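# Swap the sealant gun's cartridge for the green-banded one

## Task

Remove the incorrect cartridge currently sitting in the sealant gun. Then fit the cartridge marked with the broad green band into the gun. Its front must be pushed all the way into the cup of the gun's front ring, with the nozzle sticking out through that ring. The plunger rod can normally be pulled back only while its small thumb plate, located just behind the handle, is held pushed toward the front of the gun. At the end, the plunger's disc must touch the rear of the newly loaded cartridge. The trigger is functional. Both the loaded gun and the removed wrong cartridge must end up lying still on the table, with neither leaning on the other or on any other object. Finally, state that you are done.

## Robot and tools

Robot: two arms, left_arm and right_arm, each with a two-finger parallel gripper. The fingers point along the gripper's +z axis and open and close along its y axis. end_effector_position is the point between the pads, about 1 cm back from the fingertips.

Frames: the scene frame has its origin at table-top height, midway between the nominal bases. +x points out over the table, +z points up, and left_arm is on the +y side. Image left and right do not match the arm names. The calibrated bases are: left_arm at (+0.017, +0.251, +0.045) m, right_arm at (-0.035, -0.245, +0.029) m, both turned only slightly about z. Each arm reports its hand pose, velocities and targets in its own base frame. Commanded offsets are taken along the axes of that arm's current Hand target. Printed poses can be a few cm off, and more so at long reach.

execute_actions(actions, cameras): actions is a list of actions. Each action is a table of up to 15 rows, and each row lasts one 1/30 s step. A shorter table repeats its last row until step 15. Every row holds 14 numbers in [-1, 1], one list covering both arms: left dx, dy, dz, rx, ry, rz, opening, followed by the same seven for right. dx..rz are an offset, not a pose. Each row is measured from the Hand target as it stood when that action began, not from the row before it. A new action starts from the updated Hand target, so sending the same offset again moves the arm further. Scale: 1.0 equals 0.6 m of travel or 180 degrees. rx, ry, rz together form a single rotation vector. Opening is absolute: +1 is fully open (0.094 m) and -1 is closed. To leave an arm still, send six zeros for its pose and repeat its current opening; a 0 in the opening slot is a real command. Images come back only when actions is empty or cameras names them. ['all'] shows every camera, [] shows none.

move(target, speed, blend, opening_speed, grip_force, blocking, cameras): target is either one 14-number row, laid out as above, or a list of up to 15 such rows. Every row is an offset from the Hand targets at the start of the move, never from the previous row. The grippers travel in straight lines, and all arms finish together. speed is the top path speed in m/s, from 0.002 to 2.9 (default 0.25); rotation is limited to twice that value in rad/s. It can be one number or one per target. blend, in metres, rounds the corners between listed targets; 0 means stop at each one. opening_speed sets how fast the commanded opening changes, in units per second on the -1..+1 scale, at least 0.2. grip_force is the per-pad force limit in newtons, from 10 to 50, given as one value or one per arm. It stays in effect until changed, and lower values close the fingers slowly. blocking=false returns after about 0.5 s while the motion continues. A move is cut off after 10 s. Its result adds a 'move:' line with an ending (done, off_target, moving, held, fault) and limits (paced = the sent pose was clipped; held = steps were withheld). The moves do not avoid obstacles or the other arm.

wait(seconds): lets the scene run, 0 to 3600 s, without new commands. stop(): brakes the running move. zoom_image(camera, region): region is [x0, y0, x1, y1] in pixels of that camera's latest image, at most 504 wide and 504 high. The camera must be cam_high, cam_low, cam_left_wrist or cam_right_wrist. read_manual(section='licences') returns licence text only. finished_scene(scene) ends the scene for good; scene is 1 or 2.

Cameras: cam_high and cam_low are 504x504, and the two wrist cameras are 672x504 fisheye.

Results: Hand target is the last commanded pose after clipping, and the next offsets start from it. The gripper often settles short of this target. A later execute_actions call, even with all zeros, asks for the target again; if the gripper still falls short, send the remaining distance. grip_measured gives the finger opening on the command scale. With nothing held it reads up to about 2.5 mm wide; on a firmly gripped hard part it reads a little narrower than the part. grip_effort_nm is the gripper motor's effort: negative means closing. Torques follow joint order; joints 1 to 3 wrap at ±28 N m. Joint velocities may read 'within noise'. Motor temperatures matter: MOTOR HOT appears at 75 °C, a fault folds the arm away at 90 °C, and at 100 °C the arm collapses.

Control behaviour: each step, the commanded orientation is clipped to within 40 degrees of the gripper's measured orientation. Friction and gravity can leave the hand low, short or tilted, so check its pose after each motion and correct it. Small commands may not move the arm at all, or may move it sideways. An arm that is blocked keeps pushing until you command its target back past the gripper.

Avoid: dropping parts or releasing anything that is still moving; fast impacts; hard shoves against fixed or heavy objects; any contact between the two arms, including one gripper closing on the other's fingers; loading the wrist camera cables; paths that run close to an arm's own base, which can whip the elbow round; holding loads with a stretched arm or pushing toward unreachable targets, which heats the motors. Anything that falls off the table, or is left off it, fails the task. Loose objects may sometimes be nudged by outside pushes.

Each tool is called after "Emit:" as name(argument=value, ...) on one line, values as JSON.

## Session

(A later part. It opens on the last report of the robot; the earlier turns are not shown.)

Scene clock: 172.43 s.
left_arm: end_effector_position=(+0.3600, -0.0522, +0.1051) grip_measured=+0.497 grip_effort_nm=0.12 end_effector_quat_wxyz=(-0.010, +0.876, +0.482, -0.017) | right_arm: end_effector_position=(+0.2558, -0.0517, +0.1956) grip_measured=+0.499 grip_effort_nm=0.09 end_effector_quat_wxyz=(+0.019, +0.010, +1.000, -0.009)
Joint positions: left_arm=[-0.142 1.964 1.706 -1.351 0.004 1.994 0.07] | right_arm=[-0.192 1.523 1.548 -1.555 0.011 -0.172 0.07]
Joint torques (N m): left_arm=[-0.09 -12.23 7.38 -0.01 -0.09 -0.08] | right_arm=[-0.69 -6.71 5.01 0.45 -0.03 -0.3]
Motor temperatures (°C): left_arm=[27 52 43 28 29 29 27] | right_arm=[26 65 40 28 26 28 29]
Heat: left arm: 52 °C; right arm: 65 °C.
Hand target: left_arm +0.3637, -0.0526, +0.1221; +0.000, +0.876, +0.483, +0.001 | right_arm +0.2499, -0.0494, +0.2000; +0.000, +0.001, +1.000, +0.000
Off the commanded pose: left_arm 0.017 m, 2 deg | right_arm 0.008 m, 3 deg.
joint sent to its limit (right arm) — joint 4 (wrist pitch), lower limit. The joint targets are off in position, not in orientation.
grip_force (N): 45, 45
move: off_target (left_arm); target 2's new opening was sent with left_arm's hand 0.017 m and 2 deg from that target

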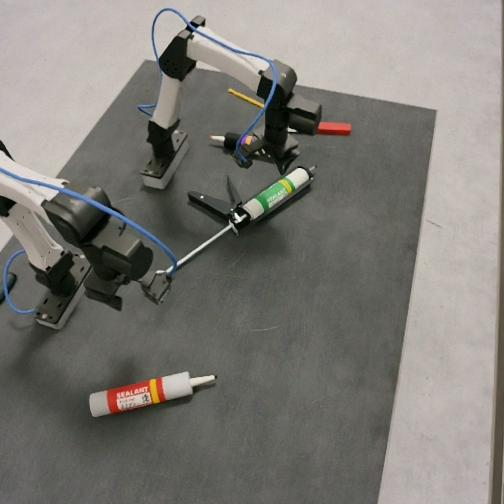

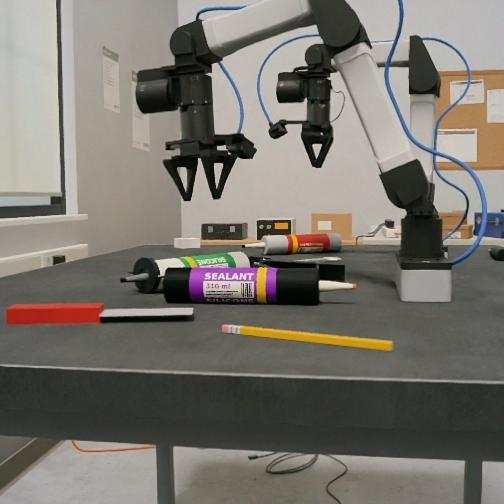

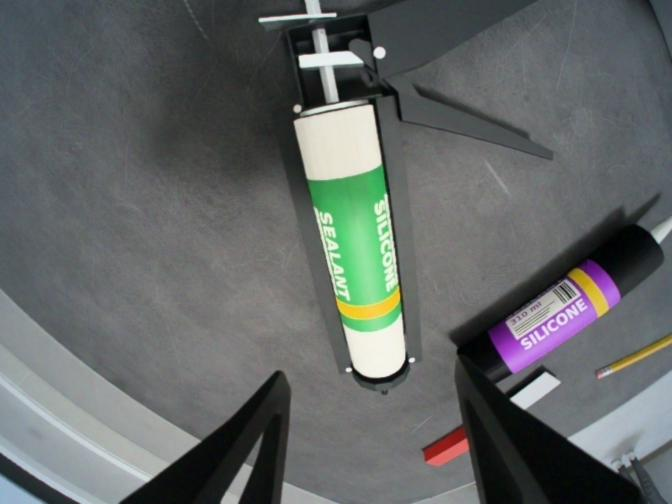

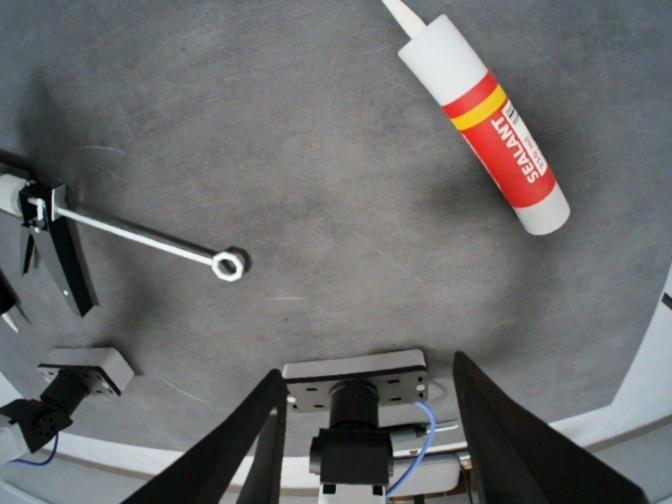

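Emit:
move(target=[0.13,0,0.02,0,0,0,0.5,0,0,0,0,0,0,0.5], speed=0.25, cameras=["cam_left_wrist"])

Emit:
zoom_image(camera="cam_left_wrist", region=[260, 160, 460, 320])

Emit:
zoom_image(camera="cam_low", region=[120, 240, 190, 300])

Scene clock: 174.07 s.
left_arm: end_effector_position=(+0.4027, +0.0162, +0.1097) grip_measured=+0.497 grip_effort_nm=0.12 end_effector_quat_wxyz=(-0.006, +0.852, +0.523, +0.010) | right_arm: end_effector_position=(+0.2558, -0.0517, +0.1956) grip_measured=+0.499 grip_effort_nm=0.09 end_effector_quat_wxyz=(+0.019, +0.010, +1.000, -0.009)
Joint positions: left_arm=[0.031 2.077 1.89 -1.371 -0.021 2.073 0.07] | right_arm=[-0.192 1.523 1.548 -1.555 0.011 -0.172 0.07]
Joint torques (N m): left_arm=[0.05 -9.1 7.41 0.08 -0.11 0.18] | right_arm=[-0.69 -6.72 5.01 0.45 -0.03 -0.3]
Motor temperatures (°C): left_arm=[27 52 44 28 29 29 27] | right_arm=[26 65 40 28 26 28 29]
Heat: left arm: 52 °C; right arm: 65 °C.
Hand target: left_arm +0.4053, +0.0134, +0.1102; +0.000, +0.876, +0.483, +0.001 | right_arm +0.2499, -0.0494, +0.2000; +0.000, +0.001, +1.000, +0.000
Off the commanded pose: left_arm 0.004 m, 5 deg | right_arm 0.008 m, 3 deg.
joint sent to its limit (left arm) — joint 6 (wrist roll), upper limit. The joint targets are off in position and orientation.
joint sent to its limit (right arm) — joint 4 (wrist pitch), lower limit. The joint targets are off in position, not in orientation.
grip_force (N): 45, 45
move: off_target (left_arm)

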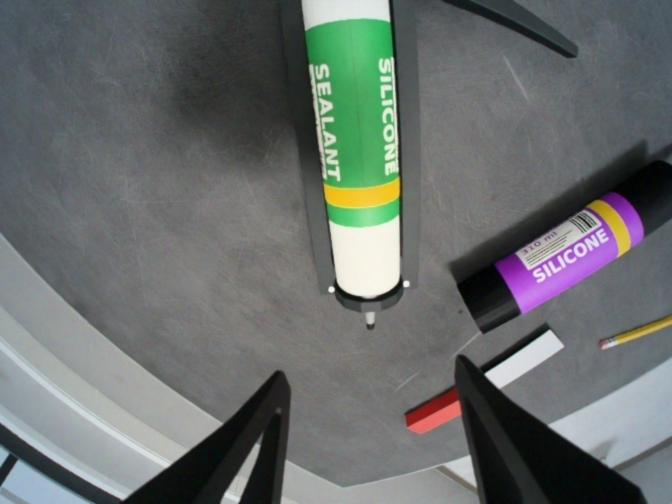

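Scaled by 2.520 from the camera's image (finer frame: 960x720).

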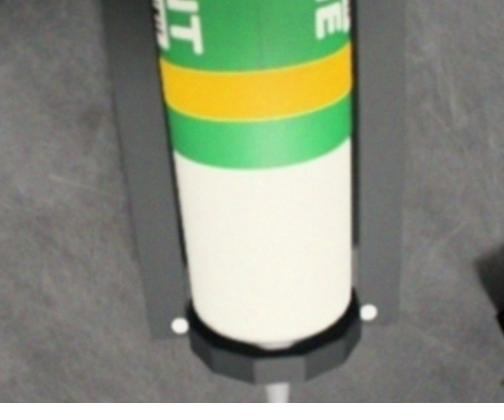

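This scene's latest camera images include none from cam_low. They are from: cam_left_wrist. cam_low's image comes with the result of a call that names it in "cameras".

Emit:
move(target=[[-0.142,-0.003,0.1,0,0,0,0.4,0,0,0,0,0,0,0.5],[-0.142,-0.003,0.185,0,0,0,0.4,0,0,0,0,0,0,0.5]], speed=0.2, cameras=["cam_left_wrist"])

Scene clock: 177.20 s.
left_arm: end_effector_position=(+0.3562, -0.0560, +0.0072) grip_measured=+0.403 grip_effort_nm=-0.18 end_effector_quat_wxyz=(-0.007, +0.878, +0.479, +0.004) | right_arm: end_effector_position=(+0.2558, -0.0517, +0.1956) grip_measured=+0.499 grip_effort_nm=0.09 end_effector_quat_wxyz=(+0.019, +0.010, +1.000, -0.009)
Joint positions: left_arm=[-0.164 1.996 1.353 -0.93 -0.016 1.979 0.066] | right_arm=[-0.192 1.523 1.548 -1.555 0.011 -0.172 0.07]
Joint torques (N m): left_arm=[0.29 -8.12 4.1 0.59 0.12 -0.09] | right_arm=[-0.69 -6.72 5.01 0.45 -0.03 -0.3]
Motor temperatures (°C): left_arm=[27 52 43 28 29 29 27] | right_arm=[26 65 40 28 26 28 29]
Heat: left arm: 52 °C; right arm: 65 °C.
Hand target: left_arm +0.3584, -0.0576, -0.0009; +0.000, +0.876, +0.483, +0.001 | right_arm +0.2499, -0.0494, +0.2000; +0.000, +0.001, +1.000, +0.000
Off the commanded pose: left_arm 0.009 m, 1 deg | right_arm 0.008 m, 3 deg.
joint sent to its limit (right arm) — joint 4 (wrist pitch), lower limit. The joint targets are off in position, not in orientation.
grip_force (N): 45, 45
move: done

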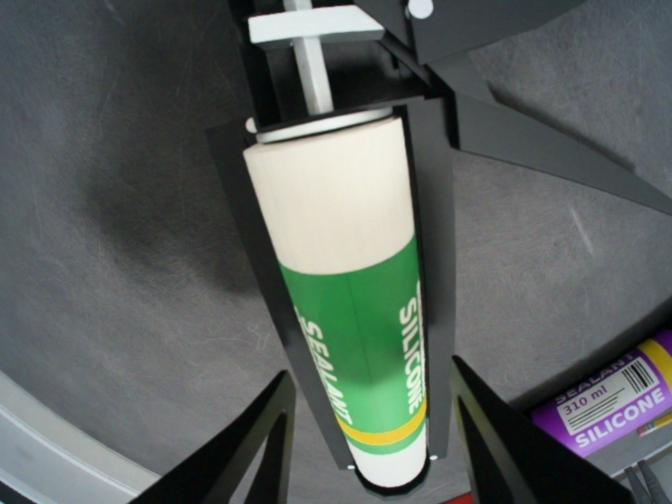

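Emit:
move(target=[[0,0,0.018,0,0,0,0.4,0,0,0,0,0,0,0.5],[0,0,0.018,0,0,0,-0.25,0,0,0,0,0,0,0.5]], speed=0.1, cameras=["cam_left_wrist","cam_low"])

Emit:
zoom_image(camera="cam_low", region=[120, 240, 190, 300])

Scene clock: 179.93 s.
left_arm: end_effector_position=(+0.3559, -0.0559, -0.0044) grip_measured=-0.103 grip_effort_nm=-0.96 end_effector_quat_wxyz=(-0.007, +0.878, +0.479, +0.004) | right_arm: end_effector_position=(+0.2558, -0.0517, +0.1956) grip_measured=+0.499 grip_effort_nm=0.09 end_effector_quat_wxyz=(+0.019, +0.010, +1.000, -0.009)
Joint positions: left_arm=[-0.164 2.014 1.33 -0.89 -0.016 1.979 0.042] | right_arm=[-0.192 1.523 1.548 -1.555 0.011 -0.172 0.07]
Joint torques (N m): left_arm=[0.31 -8.27 4.16 0.57 0.12 -0.09] | right_arm=[-0.7 -6.71 5 0.45 -0.03 -0.3]
Motor temperatures (°C): left_arm=[27 52 43 28 29 29 27] | right_arm=[26 64 40 28 26 28 29]
Heat: left arm: 52 °C; right arm: 64 °C.
Hand target: left_arm +0.3584, -0.0576, -0.0117; +0.000, +0.876, +0.483, +0.001 | right_arm +0.2499, -0.0494, +0.2000; +0.000, +0.001, +1.000, +0.000
Off the commanded pose: left_arm 0.008 m, 1 deg | right_arm 0.008 m, 3 deg.
joint sent to its limit (right arm) — joint 4 (wrist pitch), lower limit. The joint targets are off in position, not in orientation.
grip_force (N): 45, 45
move: done
Images, in order (width x height): cam_low 504x504, cam_left_wrist 672x504.

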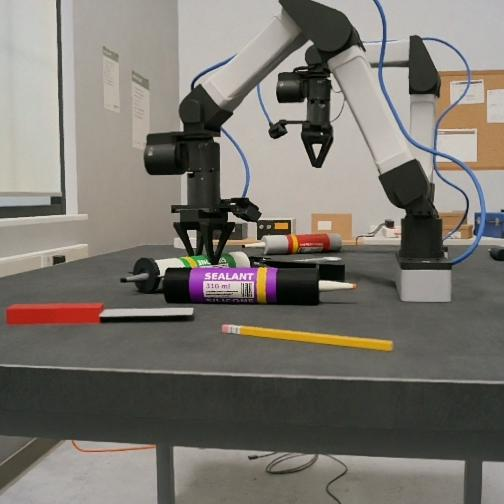

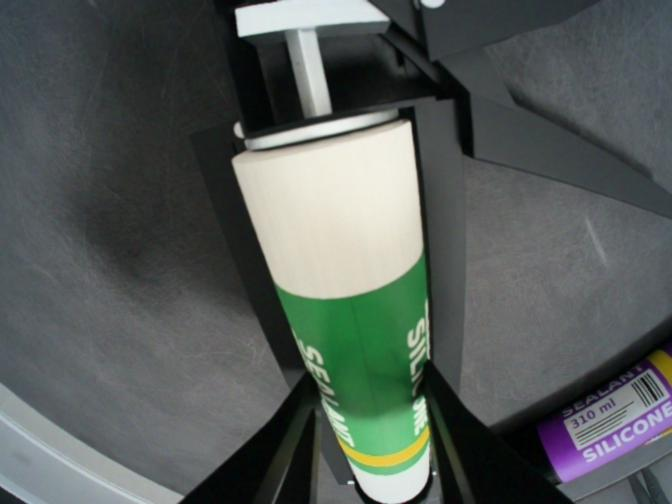

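Scaled by 7.200 from the camera's image (finer frame: 720x720).

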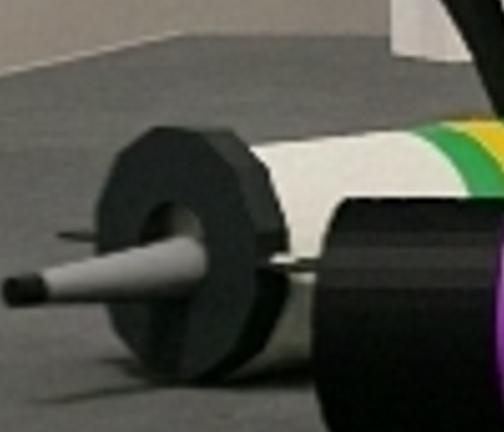

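Emit:
move(target=[[0,0,-0.035,0,0,0,-0.25,0,0,0,0,0,0,0.5],[0.03,0,-0.035,0,0,0,-0.25,0,0,0,0,0,0,0.5]], speed=0.06, cameras=["cam_left_wrist","cam_low"])

Emit:
zoom_image(camera="cam_low", region=[120, 240, 190, 300])

Scene clock: 181.83 s.
left_arm: end_effector_position=(+0.3572, -0.0493, +0.0030) grip_measured=-0.105 grip_effort_nm=-0.96 end_effector_quat_wxyz=(-0.002, +0.875, +0.484, -0.008) | right_arm: end_effector_position=(+0.2558, -0.0517, +0.1956) grip_measured=+0.499 grip_effort_nm=0.09 end_effector_quat_wxyz=(+0.019, +0.010, +1.000, -0.009)
Joint positions: left_arm=[-0.134 2.014 1.362 -0.934 0.005 1.998 0.042] | right_arm=[-0.192 1.523 1.548 -1.555 0.011 -0.172 0.07]
Joint torques (N m): left_arm=[1.5 -9.01 7.79 0.08 0.02 0.17] | right_arm=[-0.7 -6.72 5 0.45 -0.03 -0.3]
Motor temperatures (°C): left_arm=[27 51 43 28 29 29 27] | right_arm=[26 64 40 28 26 28 29]
Heat: left arm: 51 °C; right arm: 64 °C.
Hand target: left_arm +0.3680, -0.0424, +0.0093; +0.000, +0.876, +0.483, +0.001 | right_arm +0.2499, -0.0494, +0.2000; +0.000, +0.001, +1.000, +0.000
Off the commanded pose: left_arm 0.014 m, 1 deg | right_arm 0.008 m, 3 deg.
joint sent to its limit (right arm) — joint 4 (wrist pitch), lower limit. The joint targets are off in position, not in orientation.
grip_force (N): 45, 45
move: off_target (left_arm)
Images, in order (width x height): cam_low 504x504, cam_left_wrist 672x504.

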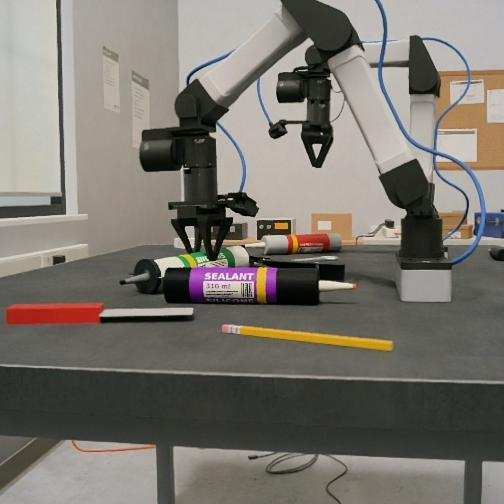

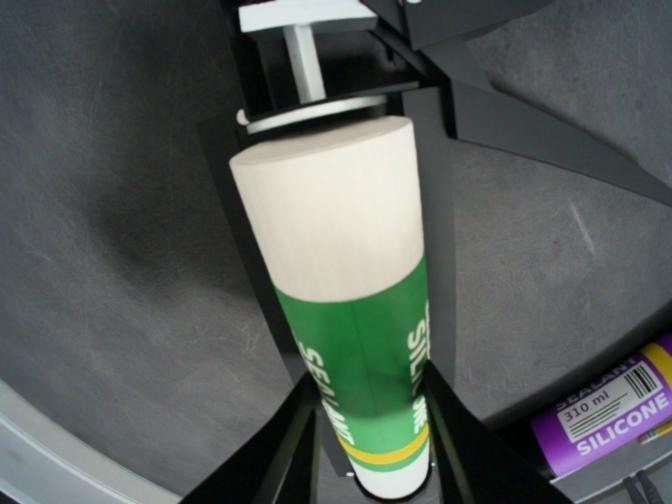

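Scaled by 7.200 from the camera's image (finer frame: 720x720).

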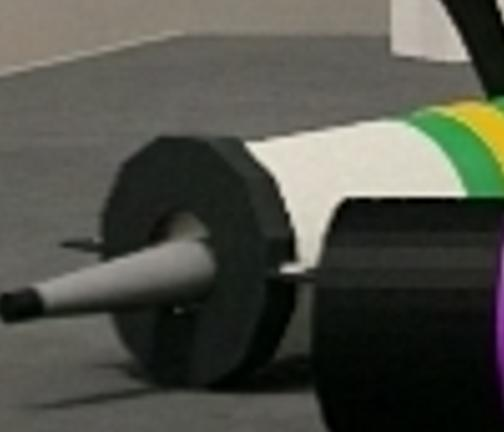

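Emit:
move(target=[[0.02,0,0.0,0,0,0,-0.25,0,0,0,0,0,0,0.5],[0.02,0,0.035,0,0,0,-0.25,0,0,0,0,0,0,0.5]], speed=0.06, cameras=["cam_left_wrist","cam_low"])

Emit:
zoom_image(camera="cam_left_wrist", region=[220, 60, 460, 220])

Scene clock: 183.40 s.
left_arm: end_effector_position=(+0.3615, -0.0391, -0.0037) grip_measured=-0.105 grip_effort_nm=-0.97 end_effector_quat_wxyz=(-0.006, +0.874, +0.485, -0.016) | right_arm: end_effector_position=(+0.2558, -0.0517, +0.1956) grip_measured=+0.499 grip_effort_nm=0.09 end_effector_quat_wxyz=(+0.019, +0.010, +1.000, -0.009)
Joint positions: left_arm=[-0.104 2.051 1.388 -0.942 0.009 2.025 0.042] | right_arm=[-0.192 1.523 1.548 -1.555 0.011 -0.172 0.07]
Joint torques (N m): left_arm=[1.37 -8.1 4.79 0.8 -0.03 0.18] | right_arm=[-0.7 -6.72 5.01 0.45 -0.03 -0.3]
Motor temperatures (°C): left_arm=[27 51 43 28 29 29 27] | right_arm=[26 64 40 28 26 28 29]
Heat: left arm: 51 °C; right arm: 64 °C.
Hand target: left_arm +0.3744, -0.0322, -0.0117; +0.000, +0.876, +0.483, +0.001 | right_arm +0.2499, -0.0494, +0.2000; +0.000, +0.001, +1.000, +0.000
Off the commanded pose: left_arm 0.017 m, 2 deg | right_arm 0.008 m, 3 deg.
joint sent to its limit (right arm) — joint 4 (wrist pitch), lower limit. The joint targets are off in position, not in orientation.
grip_force (N): 45, 45
move: off_target (left_arm)
Images, in order (width x height): cam_low 504x504, cam_left_wrist 672x504.

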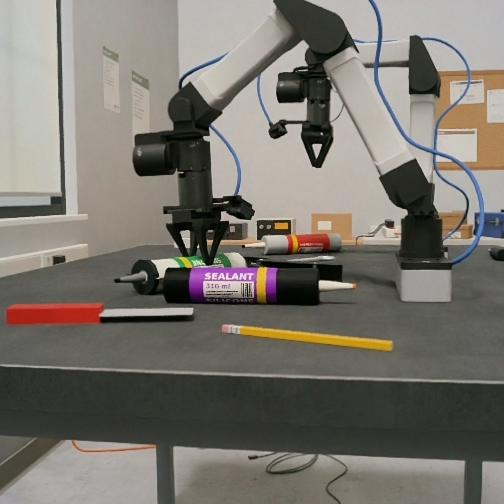

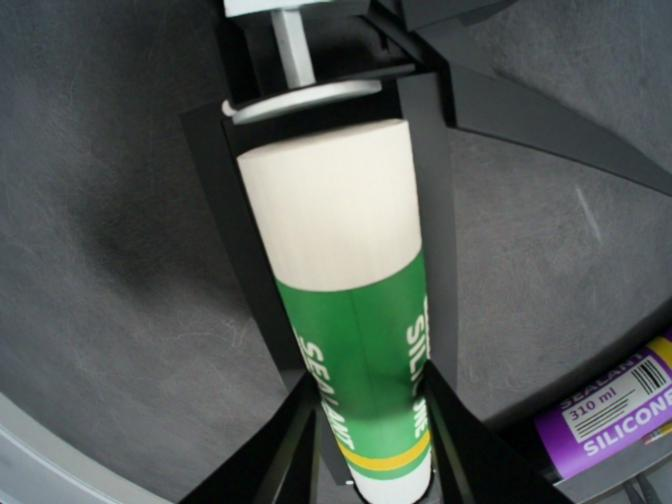

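Scaled by 2.100 from the camera's image (finer frame: 960x720).

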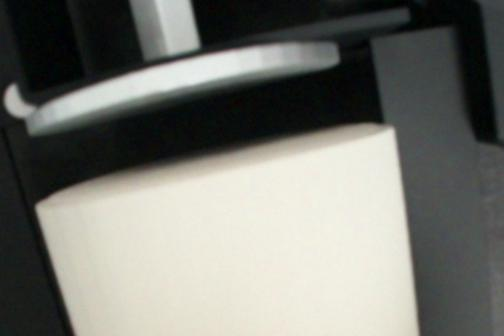

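Emit:
move(target=[[0,0,0,0,0,0,0.4,0,0,0,0,0,0,0.5],[0,0,-0.17,0,0,0,0.4,0,0,0,0,0,0,0.5]], speed=0.12, opening_speed=0.6, cameras=["cam_left_wrist","cam_low","cam_high"])

Emit:
zoom_image(camera="cam_left_wrist", region=[260, 40, 460, 200])

Emit:
zoom_image(camera="cam_left_wrist", region=[300, 260, 460, 420])

Emit:
zoom_image(camera="cam_low", region=[110, 240, 200, 300])

Scene clock: 187.13 s.
left_arm: end_effector_position=(+0.3682, -0.0371, +0.0716) grip_measured=+0.397 grip_effort_nm=0.12 end_effector_quat_wxyz=(-0.014, +0.874, +0.485, -0.017) | right_arm: end_effector_position=(+0.2558, -0.0517, +0.1956) grip_measured=+0.499 grip_effort_nm=0.09 end_effector_quat_wxyz=(+0.019, +0.010, +1.000, -0.009)
Joint positions: left_arm=[-0.102 2.004 1.629 -1.239 -0.004 2.027 0.066] | right_arm=[-0.192 1.523 1.548 -1.555 0.011 -0.172 0.07]
Joint torques (N m): left_arm=[1.33 -12.93 7.31 -0.02 -0.02 0.17] | right_arm=[-0.7 -6.72 5 0.45 -0.03 -0.3]
Motor temperatures (°C): left_arm=[27 51 43 28 29 29 27] | right_arm=[26 64 40 28 26 28 29]
Heat: left arm: 51 °C; right arm: 64 °C.
Hand target: left_arm +0.3743, -0.0323, +0.0903; +0.000, +0.876, +0.483, +0.001 | right_arm +0.2499, -0.0494, +0.2000; +0.000, +0.001, +1.000, +0.000
Off the commanded pose: left_arm 0.020 m, 3 deg | right_arm 0.008 m, 3 deg.
joint sent to its limit (right arm) — joint 4 (wrist pitch), lower limit. The joint targets are off in position, not in orientation.
grip_force (N): 45, 45
move: off_target (left_arm)
Images, in order (width x height): cam_high 504x504, cam_low 504x504, cam_left_wrist 672x504.

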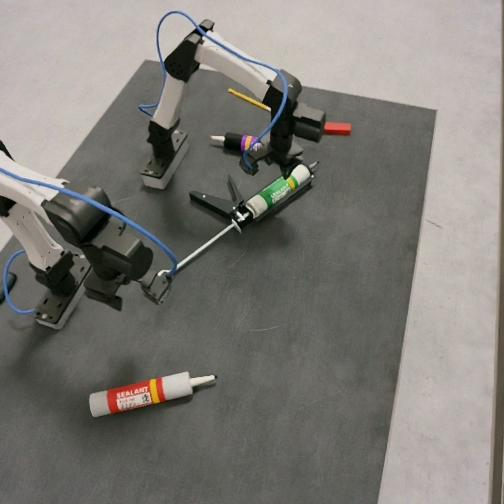

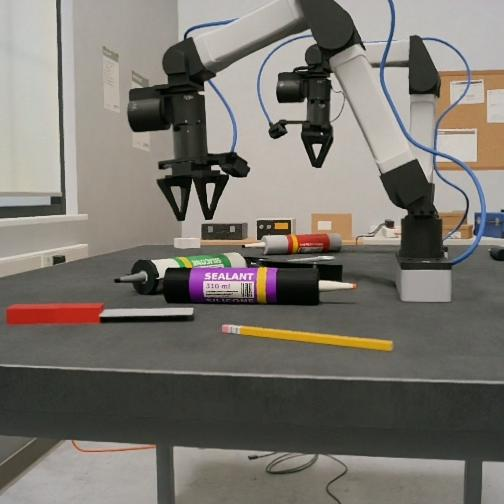

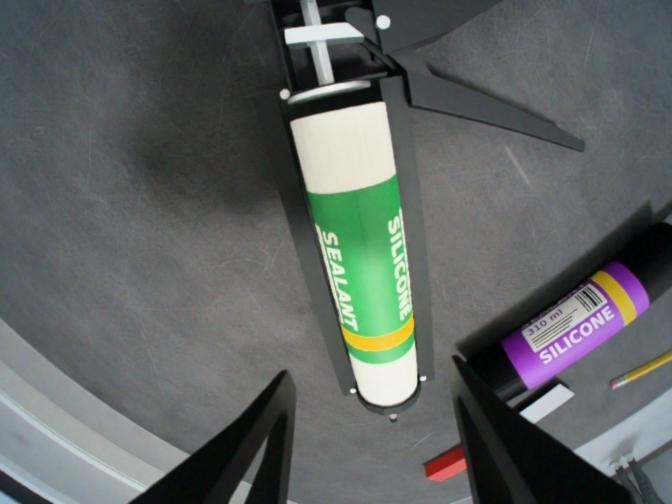

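Scaled by 2.520 from the camera's image (finer frame: 960x720).

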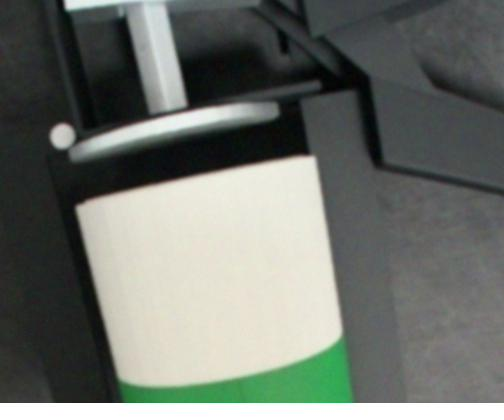

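Scaled by 3.150 from the camera's image (finer frame: 960x720).

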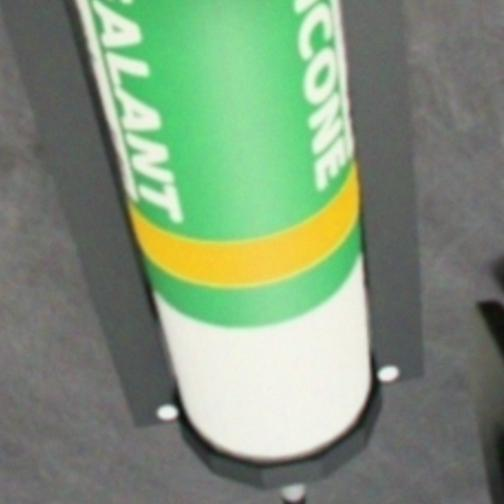

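Scaled by 5.600 from the camera's image (finer frame: 720x720).

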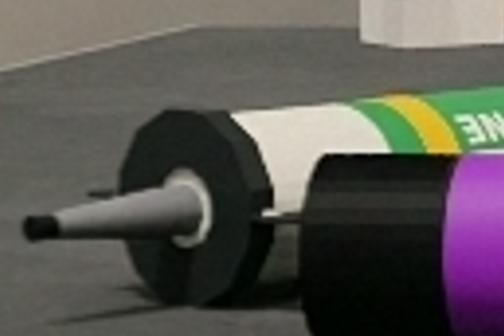

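Emit:
move(target=[[0,0,-0.05,0,0,0,0.4,0,0,0,0,0,0,0.5],[-0.1955,-0.113,-0.05,0,0,-0.513,1,0,0,0,0,0,0,0.5]], speed=0.25, blend=0.01, grip_force=50, cameras=["cam_left_wrist","cam_low","cam_high"])

Scene clock: 193.30 s.
left_arm: end_effector_position=(+0.2516, -0.0892, +0.1148) grip_measured=+0.997 grip_effort_nm=0.12 end_effector_quat_wxyz=(-0.025, +0.258, +0.966, +0.004) | right_arm: end_effector_position=(+0.2558, -0.0517, +0.1956) grip_measured=+0.499 grip_effort_nm=0.09 end_effector_quat_wxyz=(+0.019, +0.010, +1.000, -0.009)
Joint positions: left_arm=[-0.343 1.6 1.301 -1.322 -0.004 0.18 0.094] | right_arm=[-0.192 1.523 1.548 -1.555 0.011 -0.172 0.07]
Joint torques (N m): left_arm=[-0.34 -9.02 4.33 0.62 -0.07 -0.11] | right_arm=[-0.7 -6.71 5 0.45 -0.03 -0.3]
Motor temperatures (°C): left_arm=[27 51 43 28 29 29 27] | right_arm=[26 63 40 28 26 28 29]
Heat: left arm: 51 °C; right arm: 63 °C.
Hand target: left_arm +0.2543, -0.0953, +0.1201; +0.000, +0.258, +0.966, +0.001 | right_arm +0.2499, -0.0494, +0.2000; +0.000, +0.001, +1.000, +0.000
Off the commanded pose: left_arm 0.009 m, 3 deg | right_arm 0.008 m, 3 deg.
joint sent to its limit (right arm) — joint 4 (wrist pitch), lower limit. The joint targets are off in position, not in orientation.
move: off_target (left_arm); target 2's new opening was sent with left_arm's hand 0.009 m and 3 deg from that target
Images, in order (width x height): cam_high 504x504, cam_low 504x504, cam_left_wrist 672x504.

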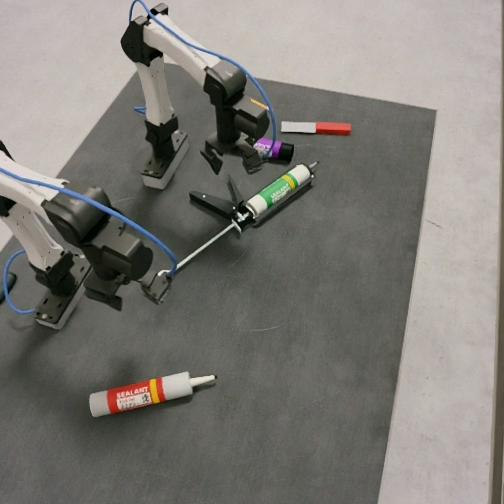

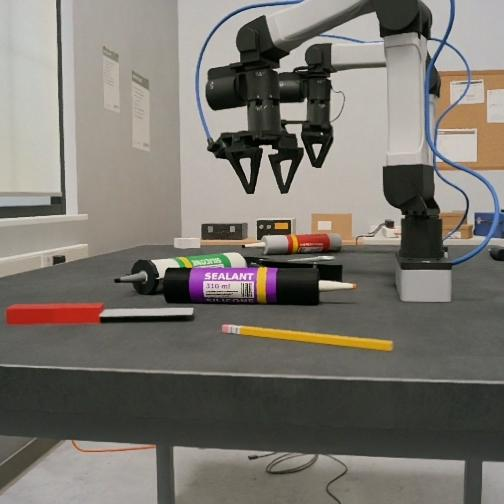

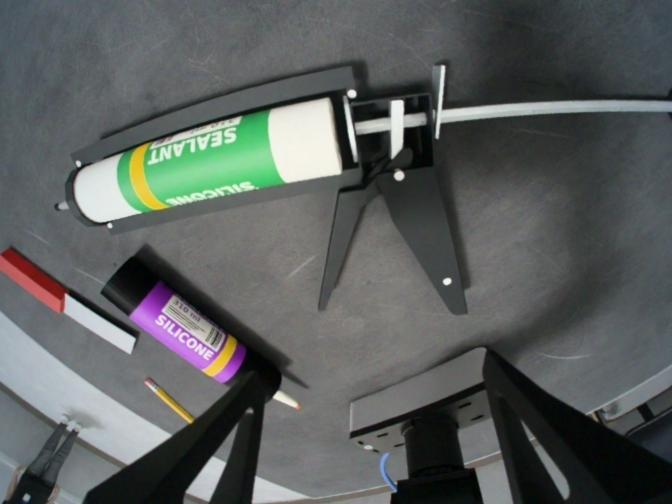

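Emit:
move(target=[-0.026,-0.0413,0.12,0,0,0.016,1,0,0,0,0,0,0,0.5], speed=0.25, cameras=["cam_left_wrist"])

Scene clock: 195.13 s.
left_arm: end_effector_position=(+0.2517, -0.1219, +0.0538) grip_measured=+0.997 grip_effort_nm=0.12 end_effector_quat_wxyz=(-0.004, +0.290, +0.957, +0.003) | right_arm: end_effector_position=(+0.2558, -0.0517, +0.1956) grip_measured=+0.499 grip_effort_nm=0.09 end_effector_quat_wxyz=(+0.019, +0.010, +1.000, -0.009)
Joint positions: left_arm=[-0.453 1.651 1.109 -1.038 -0.004 0.135 0.094] | right_arm=[-0.192 1.523 1.548 -1.555 0.011 -0.172 0.07]
Joint torques (N m): left_arm=[-0.13 -5.29 4.38 0.74 -0.08 -0.12] | right_arm=[-0.7 -6.72 5.01 0.45 -0.03 -0.3]
Motor temperatures (°C): left_arm=[27 51 43 28 29 29 27] | right_arm=[26 63 40 28 26 28 29]
Heat: left arm: 51 °C; right arm: 63 °C.
Hand target: left_arm +0.2556, -0.1245, +0.0481; +0.000, +0.283, +0.959, +0.001 | right_arm +0.2499, -0.0494, +0.2000; +0.000, +0.001, +1.000, +0.000
Off the commanded pose: left_arm 0.007 m, 1 deg | right_arm 0.008 m, 3 deg.
joint sent to its limit (right arm) — joint 4 (wrist pitch), lower limit. The joint targets are off in position, not in orientation.
move: done

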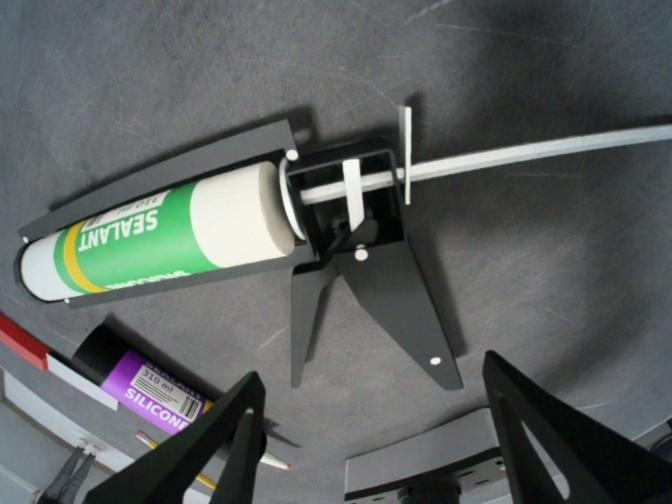

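Emit:
move(target=[[0.01,0,0.06,0,0,0,1,0,0,0,0,0,0,0.5],[0.01,0,0.125,0,0,0,1,0,0,0,0,0,0,0.5]], speed=0.12, blend=0.005, cameras=["cam_left_wrist","cam_low"])

Scene clock: 196.70 s.
left_arm: end_effector_position=(+0.2385, -0.1136, -0.0099) grip_measured=+0.997 grip_effort_nm=0.12 end_effector_quat_wxyz=(-0.022, +0.283, +0.959, +0.012) | right_arm: end_effector_position=(+0.2558, -0.0517, +0.1956) grip_measured=+0.499 grip_effort_nm=0.09 end_effector_quat_wxyz=(+0.019, +0.010, +1.000, -0.009)
Joint positions: left_arm=[-0.455 1.737 0.927 -0.808 -0.016 0.118 0.094] | right_arm=[-0.192 1.523 1.548 -1.555 0.011 -0.172 0.07]
Joint torques (N m): left_arm=[0.25 -3.15 2.59 1.51 0.06 -0.01] | right_arm=[-0.7 -6.72 5.01 0.45 -0.03 -0.3]
Motor temperatures (°C): left_arm=[27 50 43 28 29 29 27] | right_arm=[26 63 40 28 26 28 29]
Heat: left arm: 50 °C; right arm: 63 °C.
Hand target: left_arm +0.2506, -0.1212, -0.0269; +0.000, +0.283, +0.959, +0.001 | right_arm +0.2499, -0.0494, +0.2000; +0.000, +0.001, +1.000, +0.000
Off the commanded pose: left_arm 0.022 m, 3 deg | right_arm 0.008 m, 3 deg.
joint sent to its limit (right arm) — joint 4 (wrist pitch), lower limit. The joint targets are off in position, not in orientation.
move: off_target (left_arm)
Images, in order (width x height): cam_low 504x504, cam_left_wrist 672x504.

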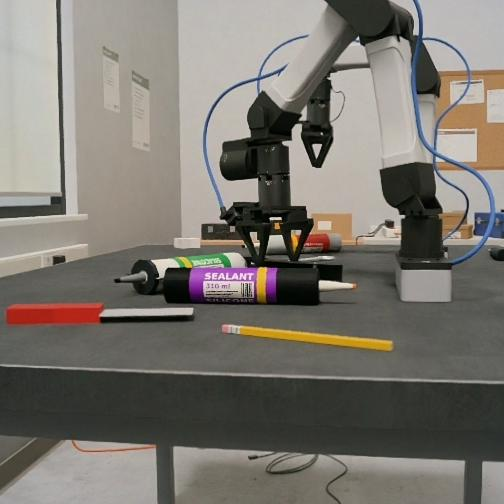

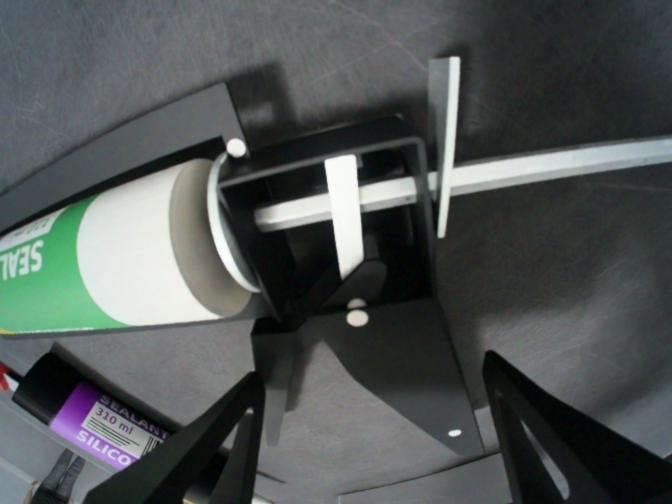

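Emit:
move(target=[[0,0,-0.04,0,0,0,1,0,0,0,0,0,0,0.5],[0.0,0.012,-0.04,0,0,0,1,0,0,0,0,0,0,0.5]], speed=0.12, cameras=["cam_left_wrist"])

Scene clock: 198.00 s.
left_arm: end_effector_position=(+0.2403, -0.1131, -0.0090) grip_measured=+0.997 grip_effort_nm=0.11 end_effector_quat_wxyz=(-0.021, +0.281, +0.960, +0.007) | right_arm: end_effector_position=(+0.2558, -0.0517, +0.1956) grip_measured=+0.499 grip_effort_nm=0.09 end_effector_quat_wxyz=(+0.019, +0.010, +1.000, -0.009)
Joint positions: left_arm=[-0.444 1.735 0.93 -0.808 -0.007 0.125 0.094] | right_arm=[-0.192 1.523 1.548 -1.555 0.011 -0.172 0.07]
Joint torques (N m): left_arm=[1.47 -7.09 6.26 0.48 0.06 0.18] | right_arm=[-0.69 -6.72 5 0.45 -0.03 -0.3]
Motor temperatures (°C): left_arm=[27 50 43 28 29 29 27] | right_arm=[26 63 40 28 26 28 29]
Heat: left arm: 50 °C; right arm: 63 °C.
Hand target: left_arm +0.2545, -0.1151, -0.0029; +0.000, +0.283, +0.959, +0.001 | right_arm +0.2499, -0.0494, +0.2000; +0.000, +0.001, +1.000, +0.000
Off the commanded pose: left_arm 0.016 m, 3 deg | right_arm 0.008 m, 3 deg.
joint sent to its limit (right arm) — joint 4 (wrist pitch), lower limit. The joint targets are off in position, not in orientation.
move: off_target (left_arm)

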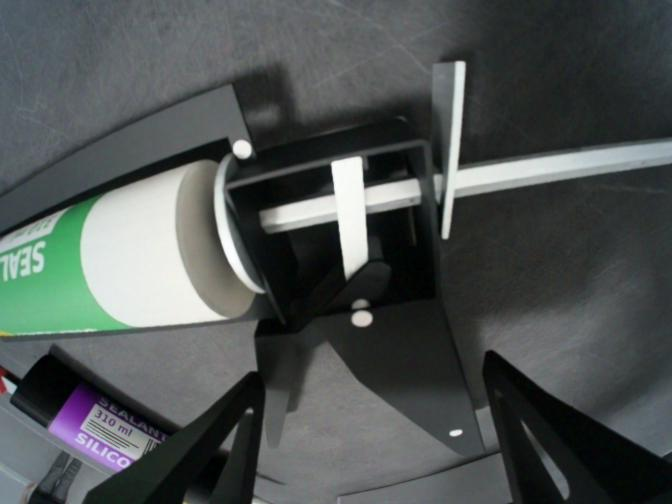

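Emit:
move(target=[[0,0,-0.04,0,0,0,1,0,0,0,0,0,0,0.5],[0.0,0.012,-0.04,0,0,0,1,0,0,0,0,0,0,0.5]], speed=0.12, cameras=["cam_left_wrist"])

Scene clock: 199.80 s.
left_arm: end_effector_position=(+0.2490, -0.1052, +0.0076) grip_measured=+0.997 grip_effort_nm=0.11 end_effector_quat_wxyz=(-0.018, +0.278, +0.960, +0.010) | right_arm: end_effector_position=(+0.2558, -0.0517, +0.1956) grip_measured=+0.499 grip_effort_nm=0.09 end_effector_quat_wxyz=(+0.019, +0.010, +1.000, -0.009)
Joint positions: left_arm=[-0.409 1.714 0.98 -0.876 -0.014 0.154 0.094] | right_arm=[-0.192 1.523 1.548 -1.555 0.011 -0.172 0.07]
Joint torques (N m): left_arm=[1.1 -8.94 7.02 0.13 0.05 0.13] | right_arm=[-0.69 -6.71 5.01 0.45 -0.03 -0.3]
Motor temperatures (°C): left_arm=[27 50 43 28 29 29 27] | right_arm=[26 63 40 28 26 28 29]
Heat: left arm: 50 °C; right arm: 63 °C.
Hand target: left_arm +0.2583, -0.1091, +0.0211; +0.000, +0.283, +0.959, +0.001 | right_arm +0.2499, -0.0494, +0.2000; +0.000, +0.001, +1.000, +0.000
Off the commanded pose: left_arm 0.017 m, 2 deg | right_arm 0.008 m, 3 deg.
joint sent to its limit (right arm) — joint 4 (wrist pitch), lower limit. The joint targets are off in position, not in orientation.
move: off_target (left_arm)

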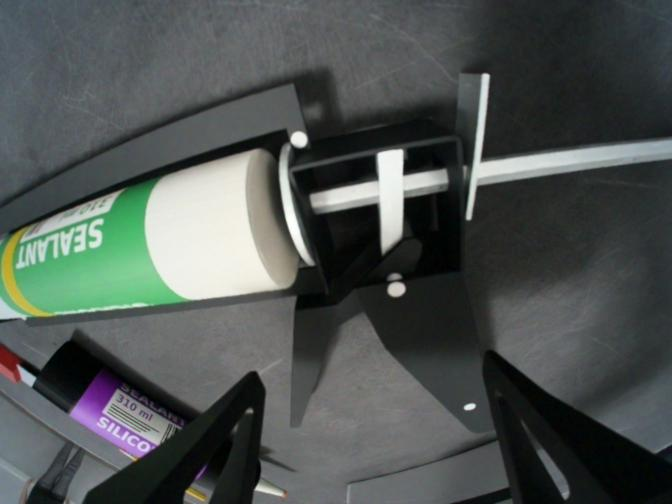

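Emit:
move(target=[[-0.004,-0.02,0,0,0,0,1,0,0,0,0,0,0,0.5],[-0.004,-0.02,0.06,0,0,0,1,0,0,0,0,0,0,0.5]], speed=0.12, cameras=["cam_left_wrist"])

Scene clock: 201.93 s.
left_arm: end_effector_position=(+0.2522, -0.1135, -0.0102) grip_measured=+0.997 grip_effort_nm=0.11 end_effector_quat_wxyz=(-0.006, +0.285, +0.958, +0.008) | right_arm: end_effector_position=(+0.2558, -0.0517, +0.1956) grip_measured=+0.499 grip_effort_nm=0.09 end_effector_quat_wxyz=(+0.019, +0.010, +1.000, -0.009)
Joint positions: left_arm=[-0.432 1.751 0.944 -0.778 -0.014 0.146 0.094] | right_arm=[-0.192 1.523 1.548 -1.555 0.011 -0.172 0.07]
Joint torques (N m): left_arm=[-0.16 -5.74 4.03 0.75 0.05 -0.11] | right_arm=[-0.7 -6.71 5.01 0.45 -0.03 -0.3]
Motor temperatures (°C): left_arm=[27 50 43 28 29 29 26] | right_arm=[26 63 40 28 26 28 29]
Heat: left arm: 50 °C; right arm: 63 °C.
Hand target: left_arm +0.2539, -0.1205, -0.0149; +0.000, +0.283, +0.959, +0.001 | right_arm +0.2499, -0.0494, +0.2000; +0.000, +0.001, +1.000, +0.000
Off the commanded pose: left_arm 0.009 m, 1 deg | right_arm 0.008 m, 3 deg.
joint sent to its limit (right arm) — joint 4 (wrist pitch), lower limit. The joint targets are off in position, not in orientation.
move: done

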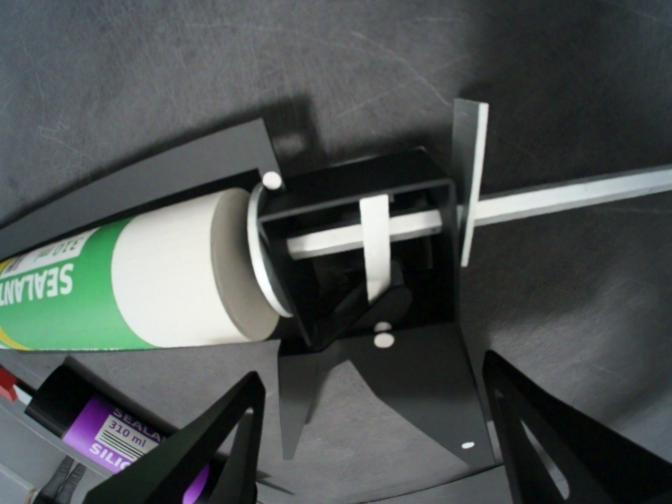

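Emit:
move(target=[[0.012,0,0,0,0,0,1,0,0,0,0,0,0,0.5],[0.012,0,0.02,0,0,0,1,0,0,0,0,0,0,0.5]], speed=0.12, cameras=["cam_left_wrist","cam_low"])

Scene clock: 203.53 s.
left_arm: end_effector_position=(+0.2468, -0.1110, -0.0208) grip_measured=+0.997 grip_effort_nm=0.11 end_effector_quat_wxyz=(-0.004, +0.285, +0.958, +0.008) | right_arm: end_effector_position=(+0.2558, -0.0517, +0.1956) grip_measured=+0.499 grip_effort_nm=0.09 end_effector_quat_wxyz=(+0.019, +0.010, +1.000, -0.009)
Joint positions: left_arm=[-0.432 1.751 0.893 -0.722 -0.014 0.146 0.094] | right_arm=[-0.192 1.523 1.548 -1.555 0.011 -0.172 0.07]
Joint torques (N m): left_arm=[0.13 -5.19 3.74 0.76 0.05 -0.09] | right_arm=[-0.69 -6.72 5.01 0.45 -0.03 -0.3]
Motor temperatures (°C): left_arm=[27 49 43 28 29 29 26] | right_arm=[26 63 40 27 26 28 29]
Heat: left arm: 49 °C; right arm: 63 °C.
Hand target: left_arm +0.2479, -0.1166, -0.0269; +0.000, +0.283, +0.959, +0.001 | right_arm +0.2499, -0.0494, +0.2000; +0.000, +0.001, +1.000, +0.000
Off the commanded pose: left_arm 0.008 m, 1 deg | right_arm 0.008 m, 3 deg.
joint sent to its limit (right arm) — joint 4 (wrist pitch), lower limit. The joint targets are off in position, not in orientation.
move: done
Images, in order (width x height): cam_low 504x504, cam_left_wrist 672x504.

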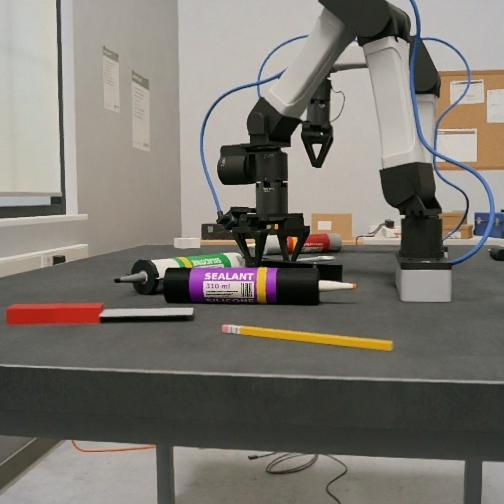

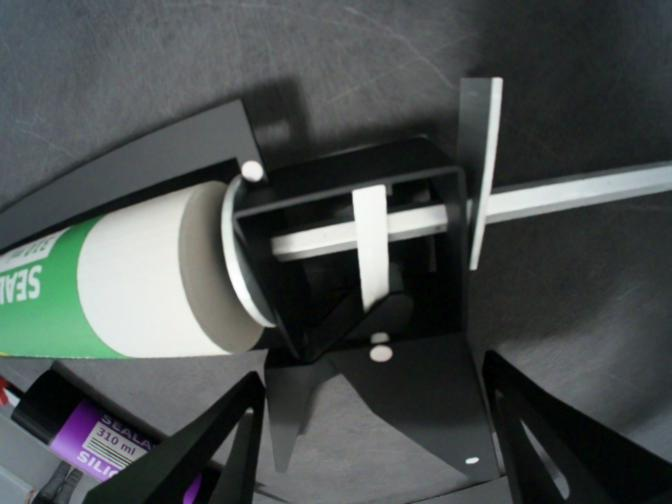

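Emit:
move(target=[[0.022,0,0,0,0,0,1,0,0,0,0,0,0,0.5]], speed=0.12, cameras=["cam_left_wrist"])

Scene clock: 204.47 s.
left_arm: end_effector_position=(+0.2365, -0.1063, -0.0296) grip_measured=+0.998 grip_effort_nm=0.09 end_effector_quat_wxyz=(-0.011, +0.285, +0.958, +0.009) | right_arm: end_effector_position=(+0.2558, -0.0517, +0.1956) grip_measured=+0.499 grip_effort_nm=0.09 end_effector_quat_wxyz=(+0.019, +0.010, +1.000, -0.009)
Joint positions: left_arm=[-0.432 1.747 0.845 -0.693 -0.014 0.146 0.094] | right_arm=[-0.192 1.523 1.548 -1.555 0.011 -0.172 0.07]
Joint torques (N m): left_arm=[0.68 -8.66 3.12 0.54 0.05 -0.02] | right_arm=[-0.69 -6.72 5.01 0.45 -0.03 -0.3]
Motor temperatures (°C): left_arm=[27 49 43 28 29 29 26] | right_arm=[26 63 40 27 26 28 29]
Heat: left arm: 49 °C; right arm: 63 °C.
Hand target: left_arm +0.2368, -0.1094, -0.0269; +0.000, +0.283, +0.959, +0.001 | right_arm +0.2499, -0.0494, +0.2000; +0.000, +0.001, +1.000, +0.000
Off the commanded pose: left_arm 0.004 m, 2 deg | right_arm 0.008 m, 3 deg.
joint sent to its limit (right arm) — joint 4 (wrist pitch), lower limit. The joint targets are off in position, not in orientation.
move: done

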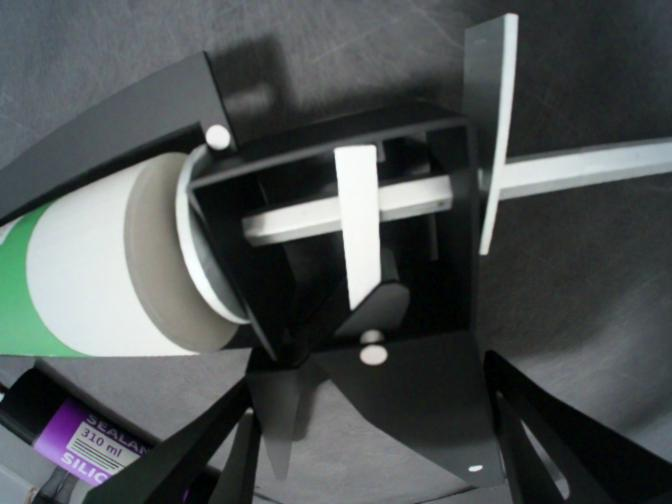

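Emit:
move(target=[[0,0,-0.015,0,0,0,1,0,0,0,0,0,0,0.5],[0,0,-0.015,0,0,0,0.1,0,0,0,0,0,0,0.5]], speed=0.1, opening_speed=0.6, cameras=["cam_left_wrist","cam_high"])

Scene clock: 209.30 s.
left_arm: end_effector_position=(+0.2307, -0.1030, -0.0264) grip_measured=+0.103 grip_effort_nm=-0.20 end_effector_quat_wxyz=(-0.022, +0.275, +0.961, +0.010) | right_arm: end_effector_position=(+0.2558, -0.0517, +0.1956) grip_measured=+0.499 grip_effort_nm=0.09 end_effector_quat_wxyz=(+0.019, +0.010, +1.000, -0.009)
Joint positions: left_arm=[-0.429 1.735 0.845 -0.727 -0.013 0.129 0.052] | right_arm=[-0.192 1.523 1.548 -1.555 0.011 -0.172 0.07]
Joint torques (N m): left_arm=[0.66 -9.57 4.38 0.42 0.05 0.06] | right_arm=[-0.7 -6.72 5.01 0.45 -0.03 -0.3]
Motor temperatures (°C): left_arm=[27 49 42 28 29 29 26] | right_arm=[26 62 40 27 26 28 29]
Heat: left arm: 49 °C; right arm: 62 °C.
Hand target: left_arm +0.2368, -0.1094, -0.0179; +0.000, +0.283, +0.959, +0.001 | right_arm +0.2499, -0.0494, +0.2000; +0.000, +0.001, +1.000, +0.000
Off the commanded pose: left_arm 0.012 m, 3 deg | right_arm 0.008 m, 3 deg.
joint sent to its limit (right arm) — joint 4 (wrist pitch), lower limit. The joint targets are off in position, not in orientation.
move: off_target (left_arm)
Images, in order (width x height): cam_high 504x504, cam_left_wrist 672x504.

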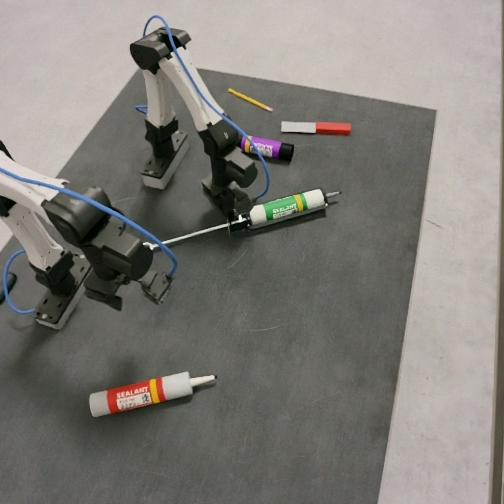

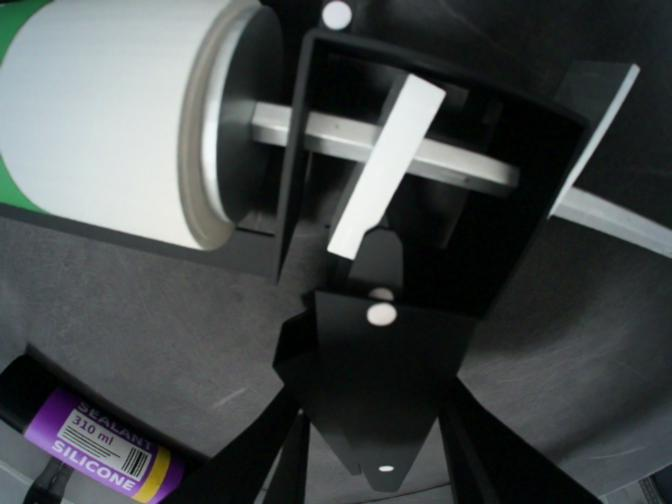

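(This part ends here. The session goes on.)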